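# Lay three sticks across the blue disc, clear of table

## Task

Place all three sticks so that each one's axis, the line running between its two ends, lies above the blue disc painted on the table. When finished, no stick may be in contact with the table and every post must remain at its original spot. Any number of the arms may be used.

## Robot and tools

Setup: three identical i2rt Big YAM arms named arm1, arm2 and arm3. Each has six revolute joints, a two-finger gripper and a wrist camera (arm1_cam_wrist, arm2_cam_wrist, arm3_cam_wrist). Two fixed room cameras, cam_high and cam_low, also watch the scene. Arm feet (base_link) in the scene frame: arm1 at x=+0.624 y=-0.003 z=+0.807, quat_wxyz (+0.001, +0.001, -0.001, -1.000); arm2 at x=-0.313 y=+0.541 z=+0.735, quat (+0.868, +0.007, +0.004, -0.496); arm3 at x=-0.300 y=-0.533 z=+0.752, quat (+0.853, +0.000, +0.000, +0.522). Every foot points along its own +x. The surfaces below the arms are at z=+0.720. A hand can reach roughly 1.0 m out from the joint 1 axis.

Frames: one shared scene frame, metres, origin on the floor, +z up. "hand" is the spot between the finger pads, about 1 cm short of the fingertips; the fingers extend along the hand's +z and spread along its y. "hand_target" is where the hand would be at the joint targets currently held. Printed hand positions can be off, more so when the arm is stretched.

move: optional keys arm1, arm2, arm3 and cameras. Each arm key holds a separate object for that arm alone; an arm left out receives no new command but may still be pushing toward an earlier target. Inside an arm object:
- "joints": absolute targets by name. joint1_rad -2.879..2.879 (spins the arm about its foot, positive counter-clockwise seen from above, 0 = along the foot's facing); joint2_rad 0..3.141 (shoulder; 0 = upper arm lying back, positive lifts it up and forward); joint3_rad 0..3.019 (elbow; 0 folded, positive opens); joint4_rad -1.692..1.57 (hand pitch, positive tilts fingers up); joint5_rad -1.57..1.57 (sideways swing, positive toward the arm's right); joint6_rad -2.094..2.094 (roll, positive clockwise viewed from behind the hand); gripper_m 0..0.093 metres of fingertip gap. Done tolerances: ±0.045, ±0.14, ±0.09, ±0.055, ±0.03, ±0.035 rad and ±0.003 m. Joints move at different rates, so a joint move can sweep the hand along a wide curve.
- "target": a list of seven numbers [x, y, z, qw, qx, qy, qz], an absolute hand pose in the scene frame (metres, unit quaternion). The hand follows a straight line from its current hand_target. When target is given, joints may contain only gripper_m.
- "speed": top path speed in m/s, 0.002..0.5, default 0.25, allowed only with target; rotation is capped at twice that figure in rad/s.
All motions in one call start at once. All hand paths in a call finish together, paced by the slowest; a path lasts 0.5 to 10 s and is cut off at 10 s; no action exceeds 15 s. Each control step limits the commanded pose to 100 mm and 20 degrees from the measured one; expect the hand to land a centimetre or more off, lag, drift and overshoot speed near full stretch. Paths ignore obstacles and the other arms. An unknown key or camera name makes a call invalid; an out-of-range value gets it refused. After a refusal, or a stop during or blocking a call, the remaining move, wait and finished_scene calls of that reply are skipped (not so after an invalid call).

wait: seconds 0..10 plus optional cameras; commands nothing and returns full state and images. move with no action does the same. cameras: list of names, omitted/null/["all"] = every camera, [] = none.
zoom_image: camera and region [x0, y0, x1, y1] in pixels from the top-left, at most 504 by 504, only on a camera in the latest images.
read_manual: section "licences" gives URDF licence text only.
finished_scene: scene = current scene number; irreversible, success is judged with the robots no longer helping. After the call that closes scene 1, issue nothing else in that reply.

Results: per robot joint_positions, Joint velocities (rad/s, gripper m/s; "within noise" if idle), joint torques (N m, arm joints only, include gravity, per-unit offsets, joints 3 and 4 wrap at ±28), hand, hand_target, joint_status, hand_status, on_its_own. A "move" line lists each arm sent a motion with "done" or its worst status. "pictures" gives image order; images may trail the state slightly. Arms under "as last shown" were not commanded: status reads "not commanded", other lines repeat earlier values. Statuses: off_target (stopped short, may still push); time_out (the arm keeps near-current targets and keeps pushing; on_its_own lists joints yet to get there, "held at" being a target; send the reported position to relax it); not_followed (a clearance check held back the targets, reported as "joint command not followed" or "pose unreachable"; the arm may keep trying until given new targets). Gripper targets in the same call still run.

Gripper: on a rigid part at full force gripper_m reads up to 0.005 below the part width (some up to 0.002 above); closed on nothing 0.000..0.003; in free air up to 0.003 wider than true. Just under first-contact reading the grip is light; about 0.005 lower it presses at its limit (roughly 50 to 64 N per pad). Release with a target well above the reading.

Heat: holding loads, stretched poses or pushing on something unreachable warms motors. MOTOR HOT appears at 85 °C; at 100 °C the arm goes limp and drops (OVER-TEMPERATURE FAULT, 30 to 60 s or more), afterwards keys read limit_stop_at_motor_heat: resend targets.

Avoid: hard presses between arms (a gripper closing on another arm's fingers counts; the clearance check may react late and lets fingers, gripper housings and wrist cameras collide); knocking items out of the work area; dropping sticks, releasing them while moving, letting them fall far; slamming into fixed or heavy things; shifting any post. Arms keep pushing after contact and do not wait for each other. Loose objects may occasionally be nudged by outside pushes.

Each tool is called after "Emit:" by a JSON object that holds its "fn" and its "kwargs".

## Session

Emit:
{"fn": "move", "kwargs": {}}

Scene clock: 0.00 s.
Joint torques (N m): no reading
Heat: arm1: hottest joint1_rad 33 °C; arm2: hottest joint2_rad 32 °C; arm3: hottest joint2_rad 39 °C.
Joint velocities: within noise
arm1.joint_positions: joint1_rad=+0.044 joint2_rad=+0.447 joint3_rad=+1.443 joint4_rad=-1.205 joint5_rad=-0.232 joint6_rad=+0.261 gripper_m=+0.09396
arm1.joint_status: not commanded
arm1.hand: x=+0.4694 y=-0.0478 z=+1.4319 quat_wxyz=(-0.185, -0.776, +0.012, +0.603) (m; scene frame)
arm1.hand_target: x=+0.4742 y=-0.0475 z=+1.4406 quat_wxyz=(-0.186, -0.769, +0.010, +0.612) (m; scene frame)
arm1.hand_status: not commanded
arm2.joint_positions: joint1_rad=+0.065 joint2_rad=+0.624 joint3_rad=+1.381 joint4_rad=-1.481 joint5_rad=+0.099 joint6_rad=+0.271 gripper_m=+0.09396
arm2.joint_status: not commanded
arm2.hand: x=-0.2062 y=+0.3430 z=+1.2370 quat_wxyz=(-0.365, -0.550, -0.729, +0.178) (m; scene frame)
arm2.hand_target: x=-0.2071 y=+0.3441 z=+1.2504 quat_wxyz=(-0.379, -0.547, -0.724, +0.182) (m; scene frame)
arm2.hand_status: not commanded
arm3.joint_positions: joint1_rad=+0.010 joint2_rad=+0.627 joint3_rad=+1.447 joint4_rad=-1.175 joint5_rad=+0.178 joint6_rad=+0.493 gripper_m=+0.09396
arm3.joint_status: not commanded
arm3.hand: x=-0.1627 y=-0.3279 z=+1.3543 quat_wxyz=(-0.449, +0.199, -0.794, -0.358) (m; scene frame)
arm3.hand_target: x=-0.1644 y=-0.3313 z=+1.3670 quat_wxyz=(-0.456, +0.195, -0.787, -0.367) (m; scene frame)
arm3.hand_status: not commanded
pictures: arm1_cam_wrist, arm2_cam_wrist, arm3_cam_wrist, cam_high, cam_low
Images, in order (width x height): arm1_cam_wrist 672x504, arm2_cam_wrist 672x504, arm3_cam_wrist 672x504, cam_high 896x504, cam_low 896x504.

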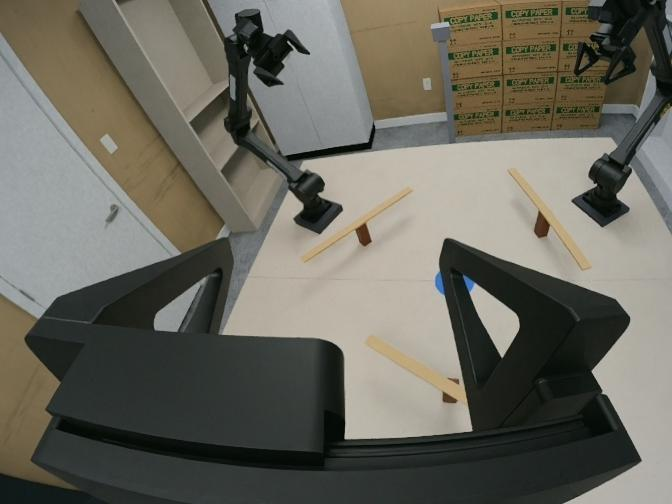

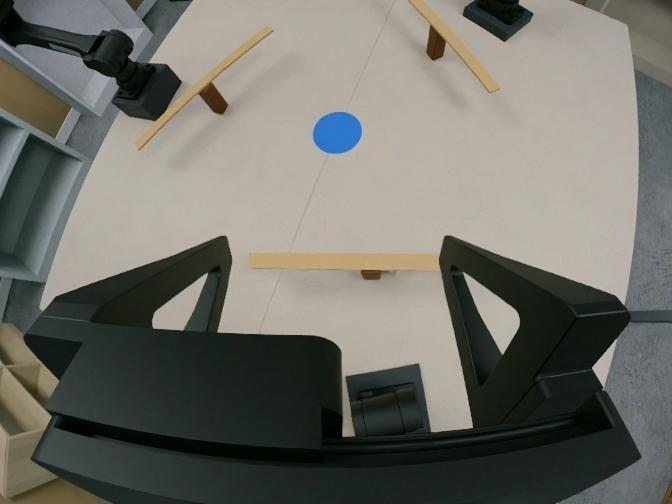

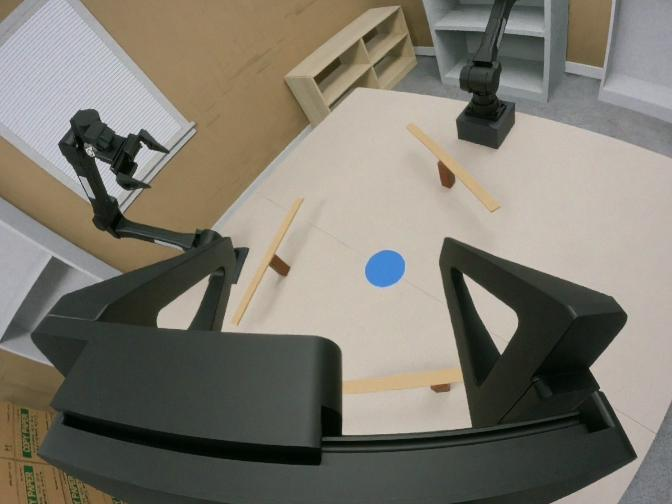

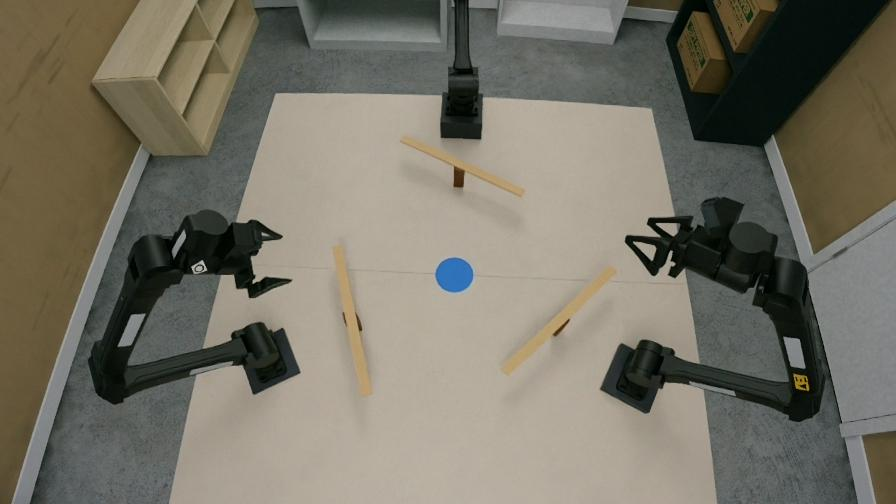

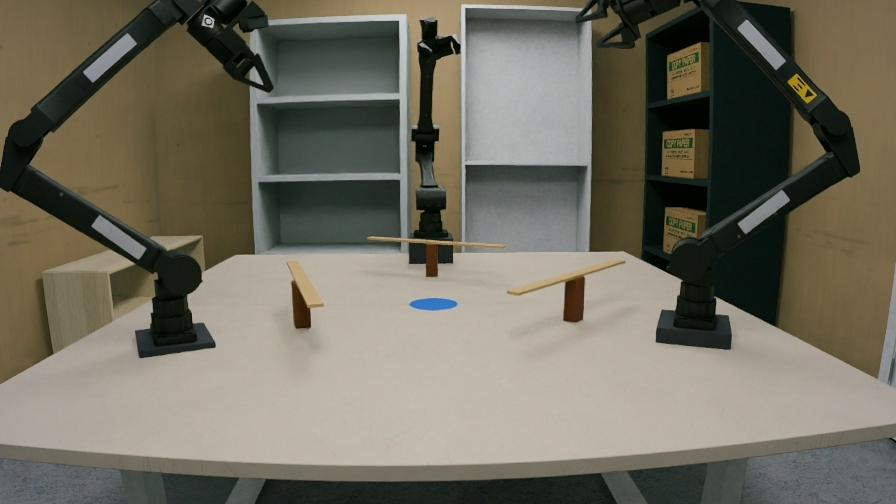

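Emit:
{"fn": "move", "kwargs": {"arm1": {"target":[0.33,0,1.05,0,1,0,0]}, "arm2": {"target":[-0.13,0.29,1.05,0,0.454,0.891,0]}, "arm3": {"target":[-0.14,-0.30,1.05,0,-0.462,0.887,0]}}}

Scene clock: 7.17 s.
Joint torques (N m): arm1=[1.03 -6.59 9.28 0.06 0.06 -0.03] | arm2=[2.37 -5.07 8.44 0.05 -0.03 -0.07] | arm3=[-0.67 -7.3 10.8 -0.05 0.11 -0.11]
Heat: arm1: hottest joint1_rad 33 °C; arm2: hottest joint2_rad 32 °C; arm3: hottest joint2_rad 39 °C.
move: arm1 done; arm2 off_target; arm3 done
Joint velocities: within noise
arm1.joint_positions: joint1_rad=-0.014 joint2_rad=+1.107 joint3_rad=+1.089 joint4_rad=-1.550 joint5_rad=+0.000 joint6_rad=+0.000 gripper_m=+0.09396
arm1.joint_status: not commanded
arm1.hand: x=+0.3281 y=+0.0019 z=+1.0511 quat_wxyz=(-0.001, -1.000, +0.006, +0.001) (m; scene frame)
arm1.hand_target: x=+0.3300 y=+0.0000 z=+1.0500 quat_wxyz=(+0.000, -1.000, +0.000, +0.000) (m; scene frame)
arm1.hand_status: done (0.003 m and 0.7 deg from the pose sent, 0.409 m and 78.3 deg at the start)
arm2.joint_positions: joint1_rad=+0.107 joint2_rad=+1.117 joint3_rad=+1.298 joint4_rad=-1.683 joint5_rad=+0.012 joint6_rad=+0.030 gripper_m=+0.09396
arm2.joint_status: not commanded
arm2.hand: x=-0.1310 y=+0.2855 z=+1.0525 quat_wxyz=(-0.025, -0.463, -0.886, +0.013) (m; scene frame)
arm2.hand_target: x=-0.1300 y=+0.2898 z=+1.0493 quat_wxyz=(-0.017, -0.454, -0.891, +0.008) (m; scene frame)
arm2.hand_status: off_target (0.005 m and 3.4 deg from the pose sent, 0.209 m and 51.7 deg at the start; a joint's target at an end of its range on 34 of 102 steps)
arm3.joint_positions: joint1_rad=-0.134 joint2_rad=+1.083 joint3_rad=+1.201 joint4_rad=-1.689 joint5_rad=-0.002 joint6_rad=+0.022 gripper_m=+0.09396
arm3.joint_status: not commanded
arm3.hand: x=-0.1385 y=-0.3004 z=+1.0462 quat_wxyz=(+0.000, +0.454, -0.891, -0.001) (m; scene frame)
arm3.hand_target: x=-0.1400 y=-0.2999 z=+1.0499 quat_wxyz=(-0.001, +0.462, -0.887, -0.001) (m; scene frame)
arm3.hand_status: done (0.004 m and 1.0 deg from the pose sent, 0.306 m and 74.4 deg at the start; a joint's target at an end of its range on 19 of 102 steps)
pictures: arm1_cam_wrist, arm2_cam_wrist, arm3_cam_wrist, cam_high, cam_low
Images, in order (width x height): arm1_cam_wrist 672x504, arm2_cam_wrist 672x504, arm3_cam_wrist 672x504, cam_high 896x504, cam_low 896x504.

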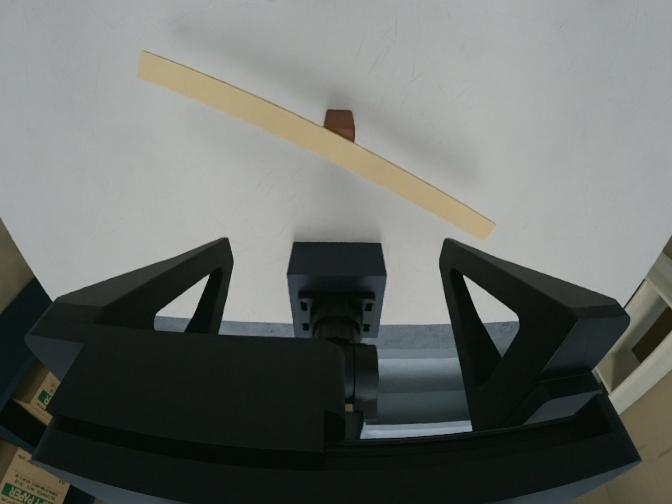

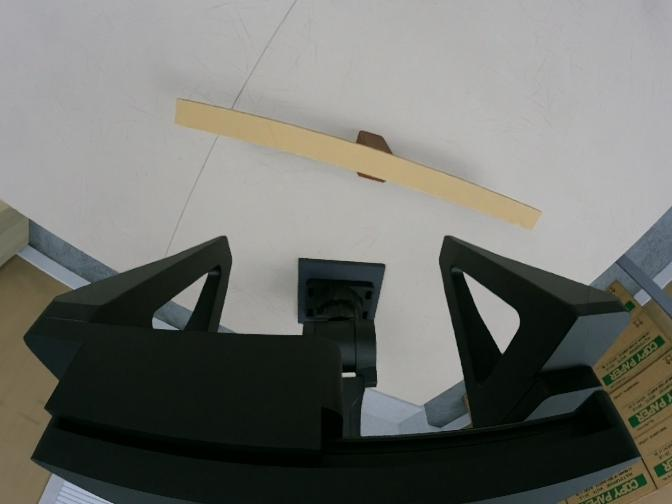

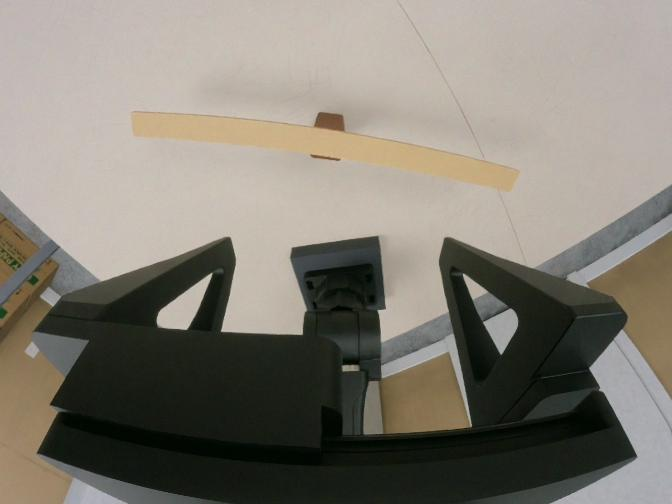

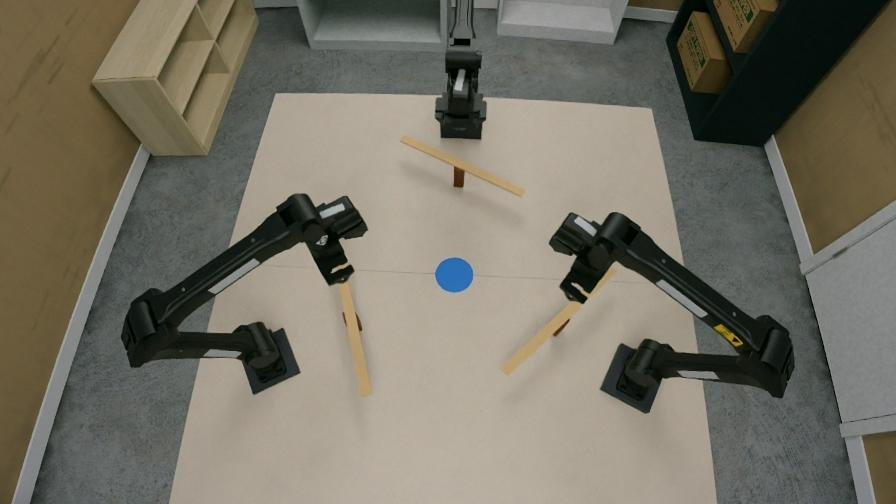

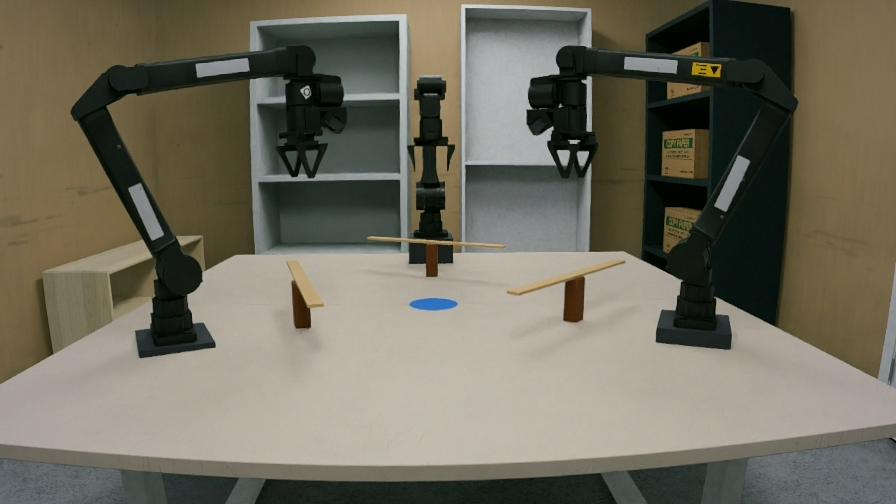

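Emit:
{"fn": "move", "kwargs": {"arm1": {"target":[0.33,0.01,0.94,0,0.857,0.515,0]}, "arm2": {"target":[-0.16,0.265,0.94,0,-0.139,0.990,0]}, "arm3": {"target":[-0.14,-0.30,0.94,0,-0.930,0.366,0]}}}

Scene clock: 14.47 s.
Joint torques (N m): arm1=[-0.26 -5.89 8.35 0.53 -0.04 -0.09] | arm2=[0.56 -4.78 8.2 0.84 -0.04 -0.11] | arm3=[-0.85 -6.36 10.21 0.51 -0.11 -0.09]
Heat: arm1: hottest joint1_rad 33 °C; arm2: hottest joint2_rad 32 °C; arm3: hottest joint2_rad 39 °C.
move: arm1 done; arm2 done; arm3 done
Joint velocities: within noise
arm1.joint_positions: joint1_rad=-0.032 joint2_rad=+1.148 joint3_rad=+0.841 joint4_rad=-1.254 joint5_rad=+0.001 joint6_rad=-1.112 gripper_m=+0.09396
arm1.joint_status: not commanded
arm1.hand: x=+0.3295 y=+0.0073 z=+0.9467 quat_wxyz=(+0.002, -0.857, -0.515, +0.004) (m; scene frame)
arm1.hand_target: x=+0.3301 y=+0.0100 z=+0.9401 quat_wxyz=(+0.000, -0.857, -0.515, +0.000) (m; scene frame)
arm1.hand_status: done (0.007 m and 0.5 deg from the pose sent, 0.111 m and 62.7 deg at the start)
arm2.joint_positions: joint1_rad=-0.003 joint2_rad=+1.142 joint3_rad=+1.039 joint4_rad=-1.447 joint5_rad=+0.008 joint6_rad=-1.320 gripper_m=+0.09397
arm2.joint_status: not commanded
arm2.hand: x=-0.1580 y=+0.2678 z=+0.9461 quat_wxyz=(-0.002, +0.139, -0.990, +0.003) (m; scene frame)
arm2.hand_target: x=-0.1601 y=+0.2651 z=+0.9401 quat_wxyz=(+0.000, +0.139, -0.990, +0.000) (m; scene frame)
arm2.hand_status: done (0.007 m and 0.4 deg from the pose sent, 0.118 m and 71.2 deg at the start)
arm3.joint_positions: joint1_rad=-0.132 joint2_rad=+1.083 joint3_rad=+0.921 joint4_rad=-1.418 joint5_rad=+0.001 joint6_rad=-1.409 gripper_m=+0.09397
arm3.joint_status: not commanded
arm3.hand: x=-0.1410 y=-0.3043 z=+0.9396 quat_wxyz=(+0.004, +0.927, -0.374, -0.001) (m; scene frame)
arm3.hand_target: x=-0.1401 y=-0.3001 z=+0.9400 quat_wxyz=(+0.000, +0.931, -0.366, +0.000) (m; scene frame)
arm3.hand_status: done (0.004 m and 1.1 deg from the pose sent, 0.106 m and 83.1 deg at the start)
pictures: arm1_cam_wrist, arm2_cam_wrist, arm3_cam_wrist, cam_high, cam_low
Images, in order (width x height): arm1_cam_wrist 672x504, arm2_cam_wrist 672x504, arm3_cam_wrist 672x504, cam_high 896x504, cam_low 896x504.

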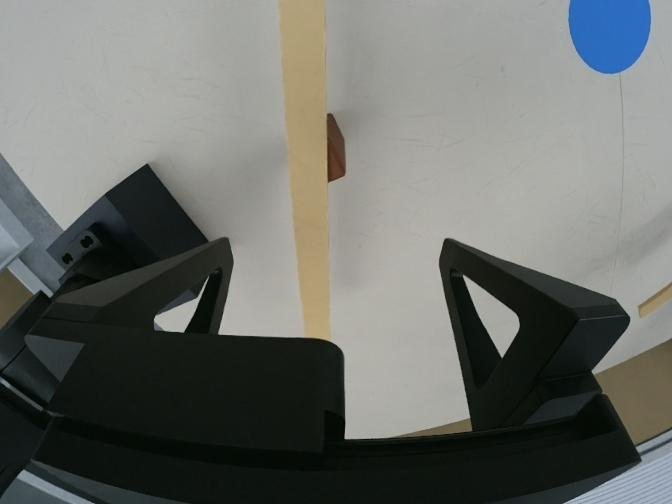

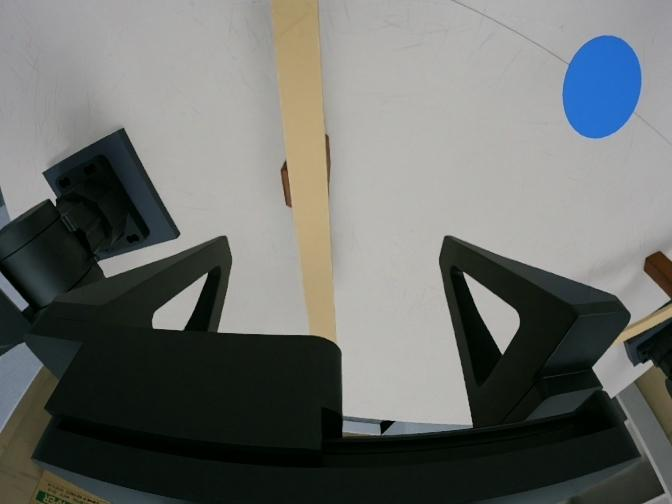

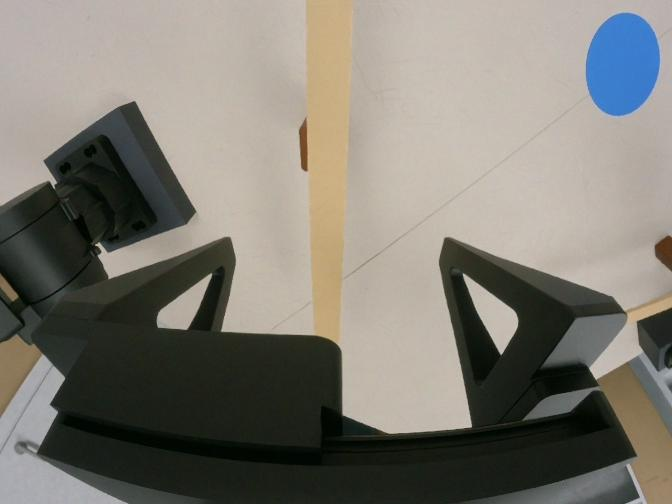

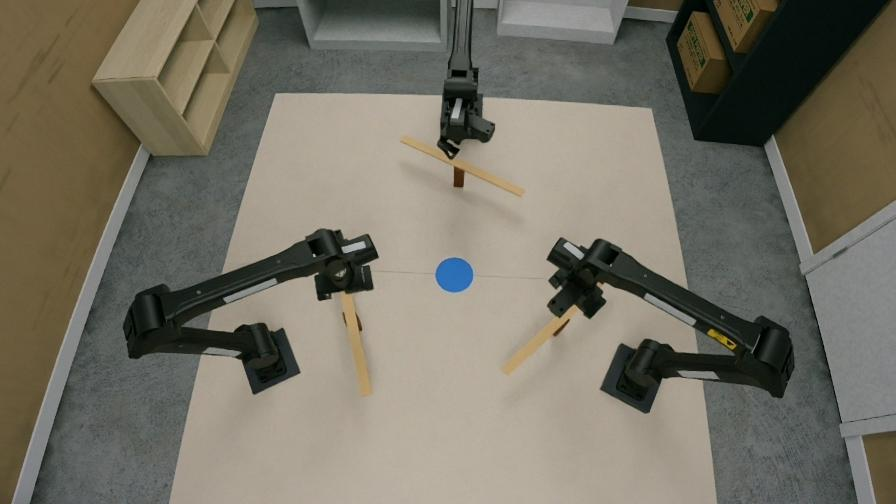

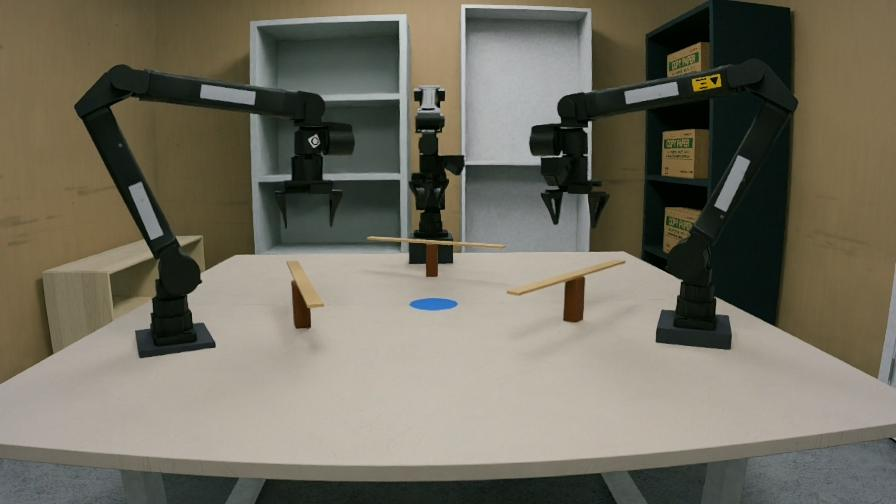

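Emit:
{"fn": "move", "kwargs": {"arm1": {"target":[0.363,0.034,0.88,0,0.857,0.515,0]}, "arm2": {"target":[-0.201,0.274,0.88,0,-0.139,0.990,0]}, "arm3": {"target":[-0.123,-0.329,0.88,0,-0.930,0.366,0]}}}

Scene clock: 17.30 s.
Joint torques (N m): arm1=[1.26 -5.07 8.12 0.38 -0.13 -0.11] | arm2=[1.03 -6.18 8.27 0.76 -0.14 -0.06] | arm3=[-1.26 -5.48 10.18 0.44 -0.14 -0.12]
Heat: arm1: hottest joint1_rad 33 °C; arm2: hottest joint2_rad 32 °C; arm3: hottest joint2_rad 39 °C.
move: arm1 done; arm2 done; arm3 done
Joint velocities: within noise
arm1.joint_positions: joint1_rad=-0.132 joint2_rad=+1.148 joint3_rad=+0.654 joint4_rad=-1.085 joint5_rad=+0.002 joint6_rad=-1.208 gripper_m=+0.09396
arm1.joint_status: not commanded
arm1.hand: x=+0.3642 y=+0.0325 z=+0.8809 quat_wxyz=(-0.003, -0.858, -0.513, -0.004) (m; scene frame)
arm1.hand_target: x=+0.3629 y=+0.0340 z=+0.8801 quat_wxyz=(+0.000, -0.857, -0.515, +0.000) (m; scene frame)
arm1.hand_status: done (0.002 m and 0.7 deg from the pose sent, 0.079 m and 0.5 deg at the start)
arm2.joint_positions: joint1_rad=-0.119 joint2_rad=+1.130 joint3_rad=+0.844 joint4_rad=-1.296 joint5_rad=+0.009 joint6_rad=-1.432 gripper_m=+0.09397
arm2.joint_status: not commanded
arm2.hand: x=-0.2007 y=+0.2763 z=+0.8766 quat_wxyz=(+0.005, +0.137, -0.991, -0.012) (m; scene frame)
arm2.hand_target: x=-0.2010 y=+0.2740 z=+0.8800 quat_wxyz=(+0.000, +0.139, -0.990, +0.000) (m; scene frame)
arm2.hand_status: done (0.004 m and 1.5 deg from the pose sent, 0.079 m and 0.4 deg at the start)
arm3.joint_positions: joint1_rad=-0.238 joint2_rad=+1.087 joint3_rad=+0.759 joint4_rad=-1.253 joint5_rad=+0.002 joint6_rad=-1.522 gripper_m=+0.09397
arm3.joint_status: not commanded
arm3.hand: x=-0.1270 y=-0.3331 z=+0.8787 quat_wxyz=(+0.005, +0.929, -0.371, -0.001) (m; scene frame)
arm3.hand_target: x=-0.1230 y=-0.3290 z=+0.8800 quat_wxyz=(+0.000, +0.931, -0.366, +0.000) (m; scene frame)
arm3.hand_status: done (0.006 m and 0.8 deg from the pose sent, 0.067 m and 1.1 deg at the start)
pictures: arm1_cam_wrist, arm2_cam_wrist, arm3_cam_wrist, cam_high, cam_low
Images, in order (width x height): arm1_cam_wrist 672x504, arm2_cam_wrist 672x504, arm3_cam_wrist 672x504, cam_high 896x504, cam_low 896x504.

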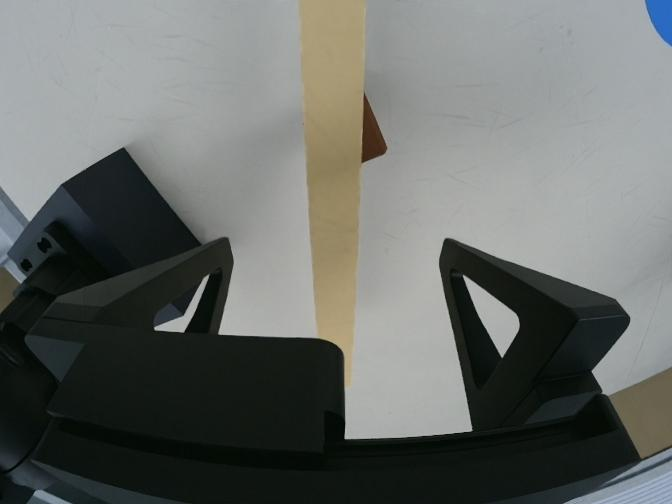

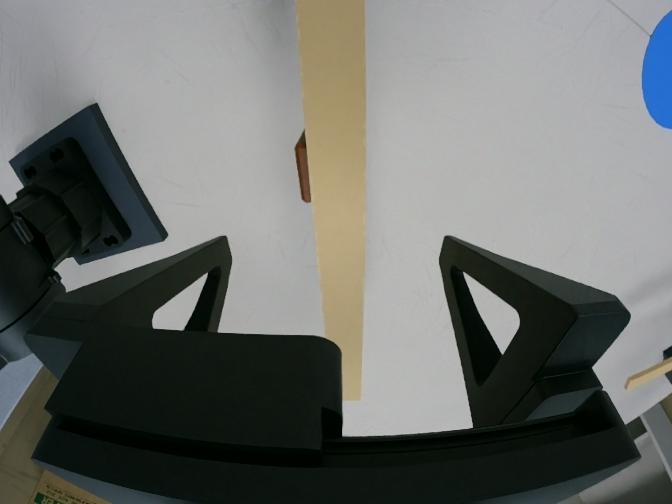

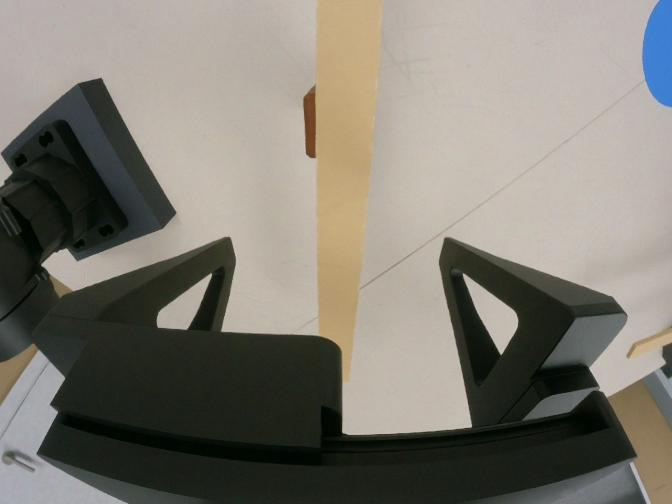

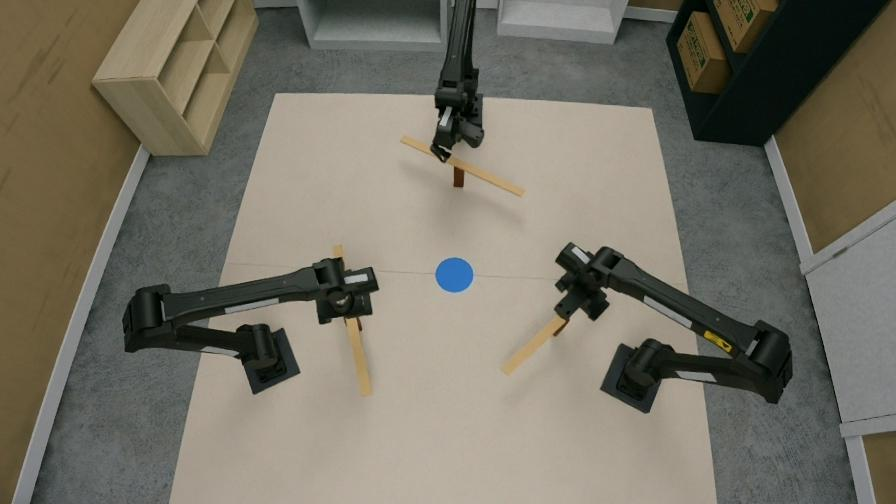

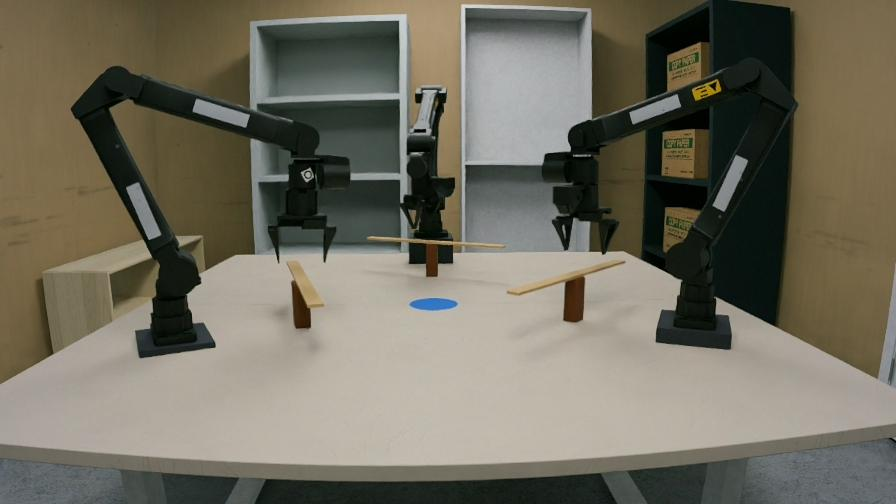

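Emit:
{"fn": "move", "kwargs": {"arm1": {"target":[0.363,0.034,0.845,0,0.857,0.515,0]}, "arm2": {"target":[-0.201,0.273,0.845,0,-0.139,0.990,0]}, "arm3": {"target":[-0.121,-0.327,0.845,0,-0.930,0.366,0]}}}

Emit:
{"fn": "zoom_image", "kwargs": {"camera": "cam_low", "region": [230, 150, 670, 350]}}

Scene clock: 19.17 s.
Joint torques (N m): arm1=[0.79 -5.42 7.46 0.61 -0.09 -0.12] | arm2=[0.79 -4.25 7.77 0.81 -0.15 -0.1] | arm3=[-1.49 -6.59 9.59 0.55 -0.14 -0.1]
Heat: arm1: hottest joint1_rad 33 °C; arm2: hottest joint2_rad 32 °C; arm3: hottest joint2_rad 39 °C.
move: arm1 done; arm2 done; arm3 done
Joint velocities: within noise
arm1.joint_positions: joint1_rad=-0.132 joint2_rad=+1.207 joint3_rad=+0.598 joint4_rad=-0.960 joint5_rad=+0.002 joint6_rad=-1.209 gripper_m=+0.09396
arm1.joint_status: not commanded
arm1.hand: x=+0.3624 y=+0.0326 z=+0.8485 quat_wxyz=(+0.000, -0.858, -0.513, +0.000) (m; scene frame)
arm1.hand_target: x=+0.3631 y=+0.0339 z=+0.8450 quat_wxyz=(+0.000, -0.857, -0.515, +0.000) (m; scene frame)
arm1.hand_status: done (0.004 m and 0.2 deg from the pose sent, 0.036 m and 0.7 deg at the start)
arm2.joint_positions: joint1_rad=-0.119 joint2_rad=+1.144 joint3_rad=+0.780 joint4_rad=-1.188 joint5_rad=+0.009 joint6_rad=-1.434 gripper_m=+0.09397
arm2.joint_status: not commanded
arm2.hand: x=-0.1995 y=+0.2740 z=+0.8494 quat_wxyz=(+0.000, +0.138, -0.990, +0.002) (m; scene frame)
arm2.hand_target: x=-0.2010 y=+0.2730 z=+0.8451 quat_wxyz=(+0.000, +0.139, -0.990, +0.000) (m; scene frame)
arm2.hand_status: done (0.005 m and 0.2 deg from the pose sent, 0.032 m and 1.5 deg at the start)
arm3.joint_positions: joint1_rad=-0.238 joint2_rad=+1.143 joint3_rad=+0.699 joint4_rad=-1.140 joint5_rad=+0.002 joint6_rad=-1.523 gripper_m=+0.09397
arm3.joint_status: not commanded
arm3.hand: x=-0.1248 y=-0.3305 z=+0.8436 quat_wxyz=(+0.006, +0.929, -0.370, -0.001) (m; scene frame)
arm3.hand_target: x=-0.1211 y=-0.3271 z=+0.8450 quat_wxyz=(+0.000, +0.930, -0.366, +0.000) (m; scene frame)
arm3.hand_status: done (0.005 m and 0.9 deg from the pose sent, 0.035 m and 0.8 deg at the start)
pictures: arm1_cam_wrist, arm2_cam_wrist, arm3_cam_wrist, cam_high, cam_low
Images, in order (width x height): arm1_cam_wrist 672x504, arm2_cam_wrist 672x504, arm3_cam_wrist 672x504, cam_high 896x504, cam_low 896x504.

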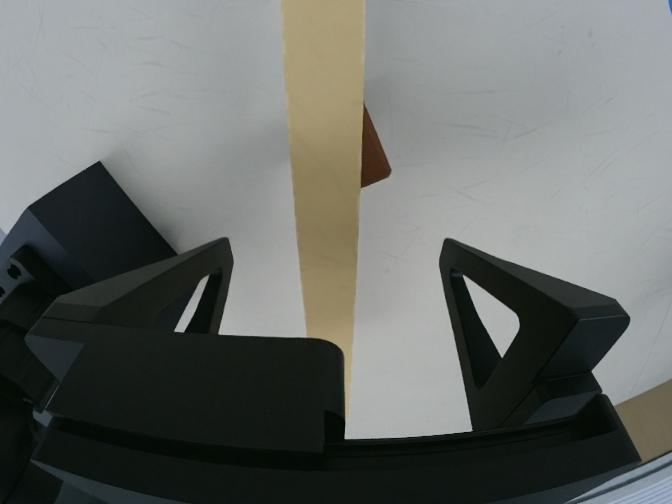

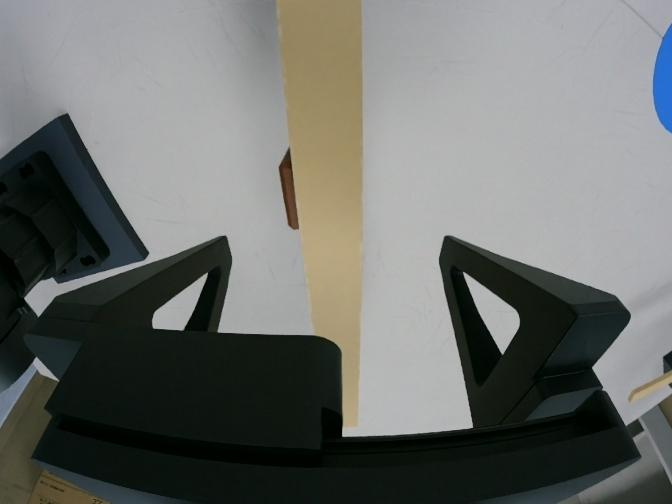

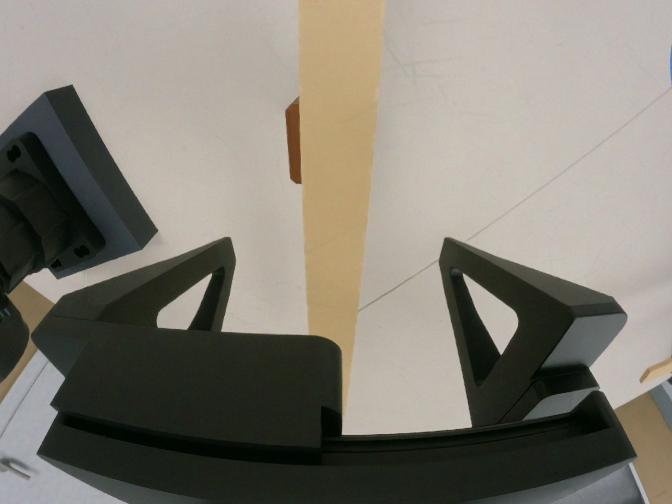

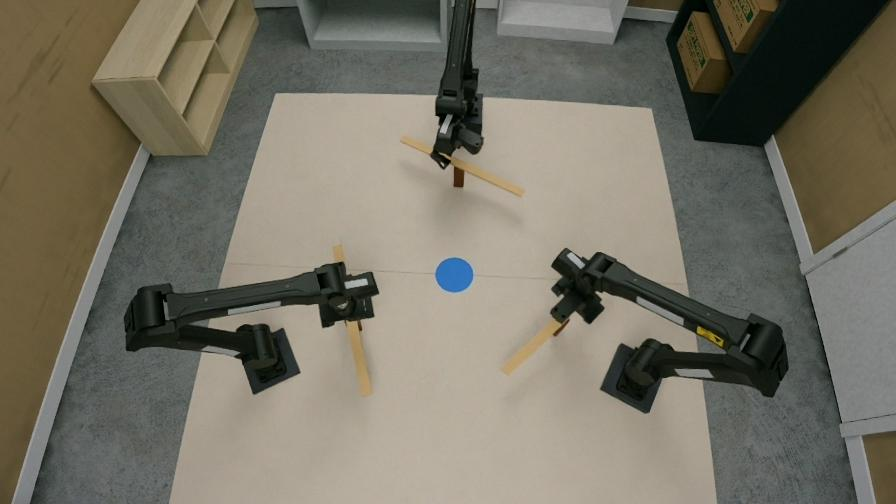

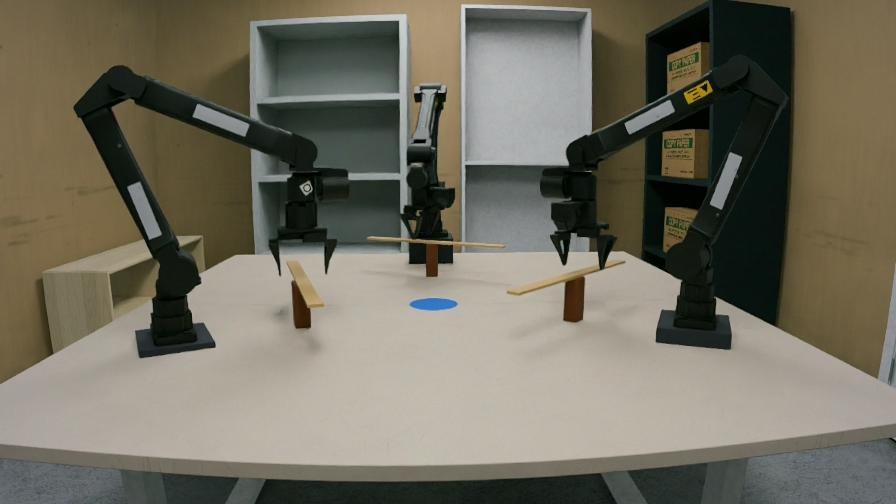

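Scaled by 1.145 from the camera's 896x504 image, which has a finer 1280x720 frame.

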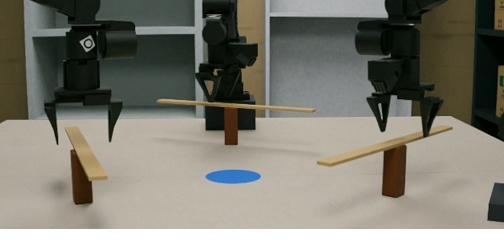

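Emit:
{"fn": "move", "kwargs": {"arm1": {"target":[0.366,0.037,0.82,0,0.857,0.515,0]}, "arm2": {"target":[-0.203,0.278,0.82,0,-0.139,0.990,0]}, "arm3": {"target":[-0.119,-0.325,0.82,0,-0.930,0.366,0]}}}

Emit:
{"fn": "zoom_image", "kwargs": {"camera": "cam_low", "region": [250, 200, 450, 330]}}

Emit:
{"fn": "zoom_image", "kwargs": {"camera": "cam_low", "region": [450, 200, 650, 330]}}

Scene clock: 20.97 s.
Joint torques (N m): arm1=[0.56 -5.66 7.01 0.58 -0.09 -0.12] | arm2=[0.73 -4.25 7.51 0.81 -0.14 -0.08] | arm3=[-1.61 -6.48 9.03 0.53 -0.13 -0.1]
Heat: arm1: hottest joint1_rad 33 °C; arm2: hottest joint2_rad 32 °C; arm3: hottest joint2_rad 39 °C.
move: arm1 done; arm2 done; arm3 done
Joint velocities: within noise
arm1.joint_positions: joint1_rad=-0.143 joint2_rad=+1.257 joint3_rad=+0.557 joint4_rad=-0.867 joint5_rad=+0.002 joint6_rad=-1.222 gripper_m=+0.09396
arm1.joint_status: not commanded
arm1.hand: x=+0.3644 y=+0.0351 z=+0.8241 quat_wxyz=(+0.001, -0.858, -0.514, +0.001) (m; scene frame)
arm1.hand_target: x=+0.3661 y=+0.0370 z=+0.8201 quat_wxyz=(+0.000, -0.857, -0.515, +0.000) (m; scene frame)
arm1.hand_status: done (0.005 m and 0.2 deg from the pose sent, 0.029 m and 0.2 deg at the start)
arm2.joint_positions: joint1_rad=-0.119 joint2_rad=+1.162 joint3_rad=+0.721 joint4_rad=-1.112 joint5_rad=+0.009 joint6_rad=-1.434 gripper_m=+0.09397
arm2.joint_status: not commanded
arm2.hand: x=-0.2013 y=+0.2788 z=+0.8243 quat_wxyz=(+0.000, +0.138, -0.990, +0.002) (m; scene frame)
arm2.hand_target: x=-0.2030 y=+0.2780 z=+0.8202 quat_wxyz=(+0.000, +0.139, -0.990, +0.000) (m; scene frame)
arm2.hand_status: done (0.005 m and 0.2 deg from the pose sent, 0.030 m and 0.2 deg at the start)
arm3.joint_positions: joint1_rad=-0.238 joint2_rad=+1.189 joint3_rad=+0.662 joint4_rad=-1.054 joint5_rad=+0.002 joint6_rad=-1.524 gripper_m=+0.09397
arm3.joint_status: not commanded
arm3.hand: x=-0.1225 y=-0.3279 z=+0.8196 quat_wxyz=(+0.005, +0.929, -0.370, -0.001) (m; scene frame)
arm3.hand_target: x=-0.1191 y=-0.3251 z=+0.8200 quat_wxyz=(+0.000, +0.930, -0.366, +0.000) (m; scene frame)
arm3.hand_status: done (0.005 m and 0.7 deg from the pose sent, 0.025 m and 0.9 deg at the start)
pictures: arm1_cam_wrist, arm2_cam_wrist, arm3_cam_wrist, cam_high, cam_low
Images, in order (width x height): arm1_cam_wrist 672x504, arm2_cam_wrist 672x504, arm3_cam_wrist 672x504, cam_high 896x504, cam_low 896x504.

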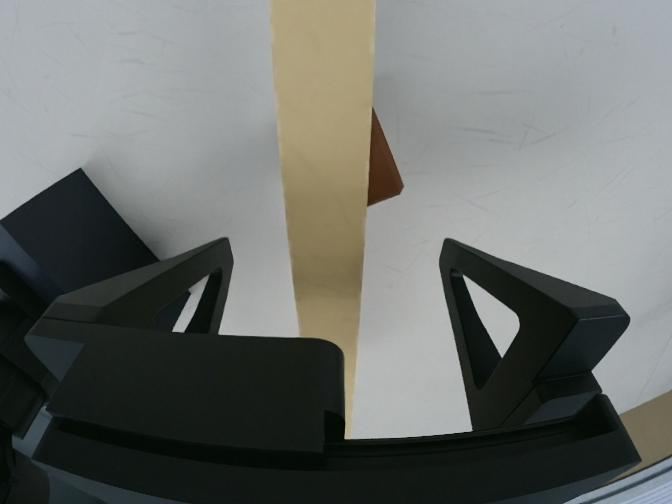

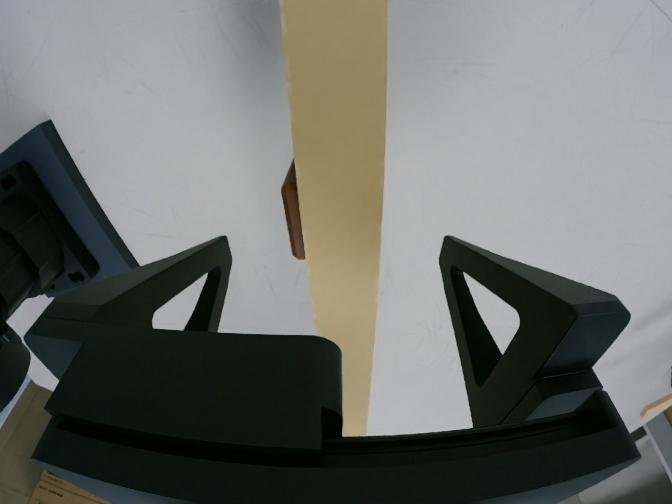

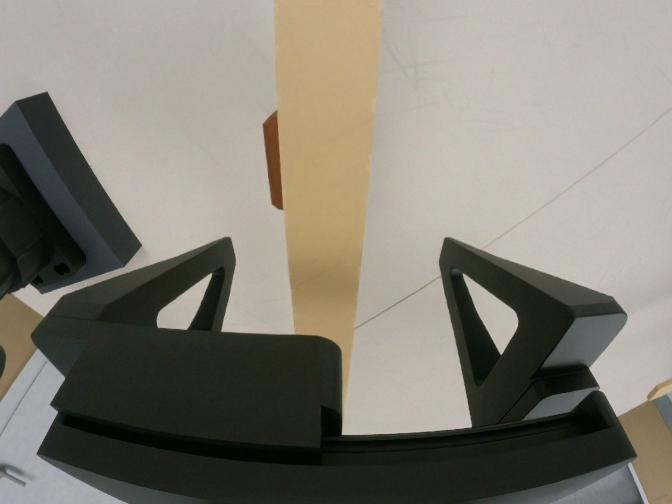

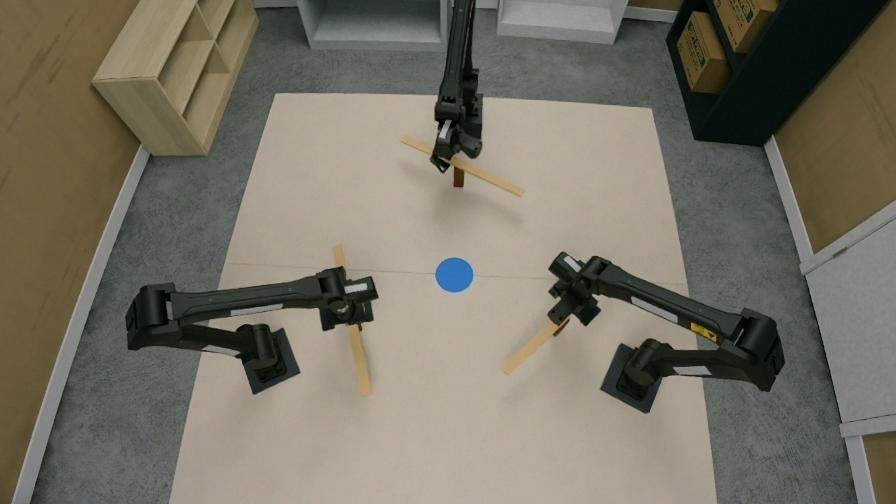

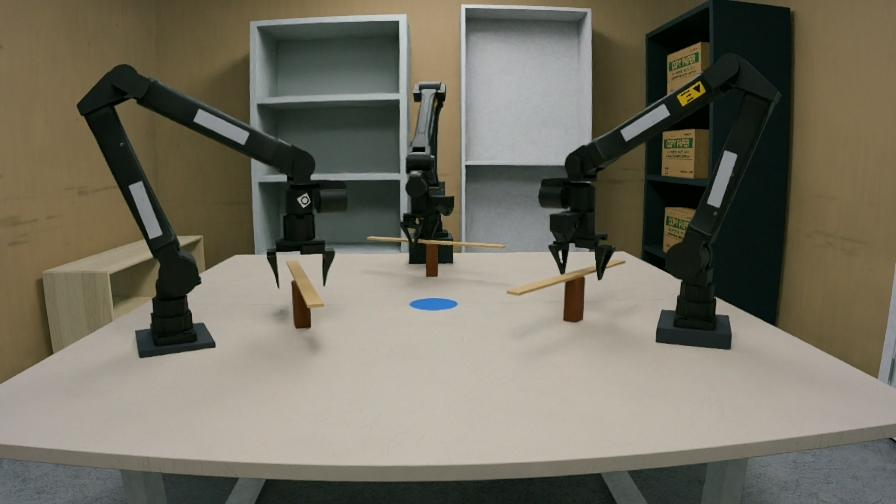

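Scaled by 2.520 from the camera's 896x504 image, which has a finer 1280x720 frame.

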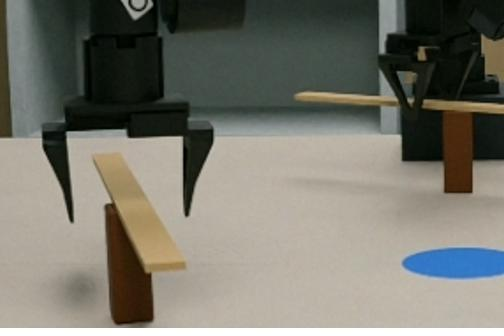

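Scaled by 2.520 from the camera's 896x504 image, which has a finer 1280x720 frame.

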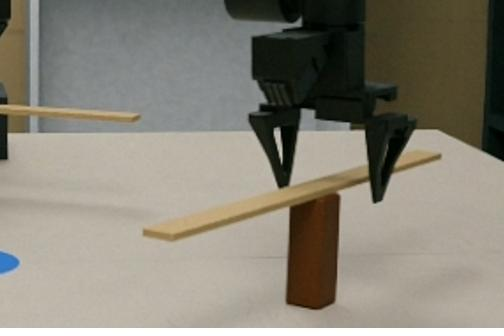

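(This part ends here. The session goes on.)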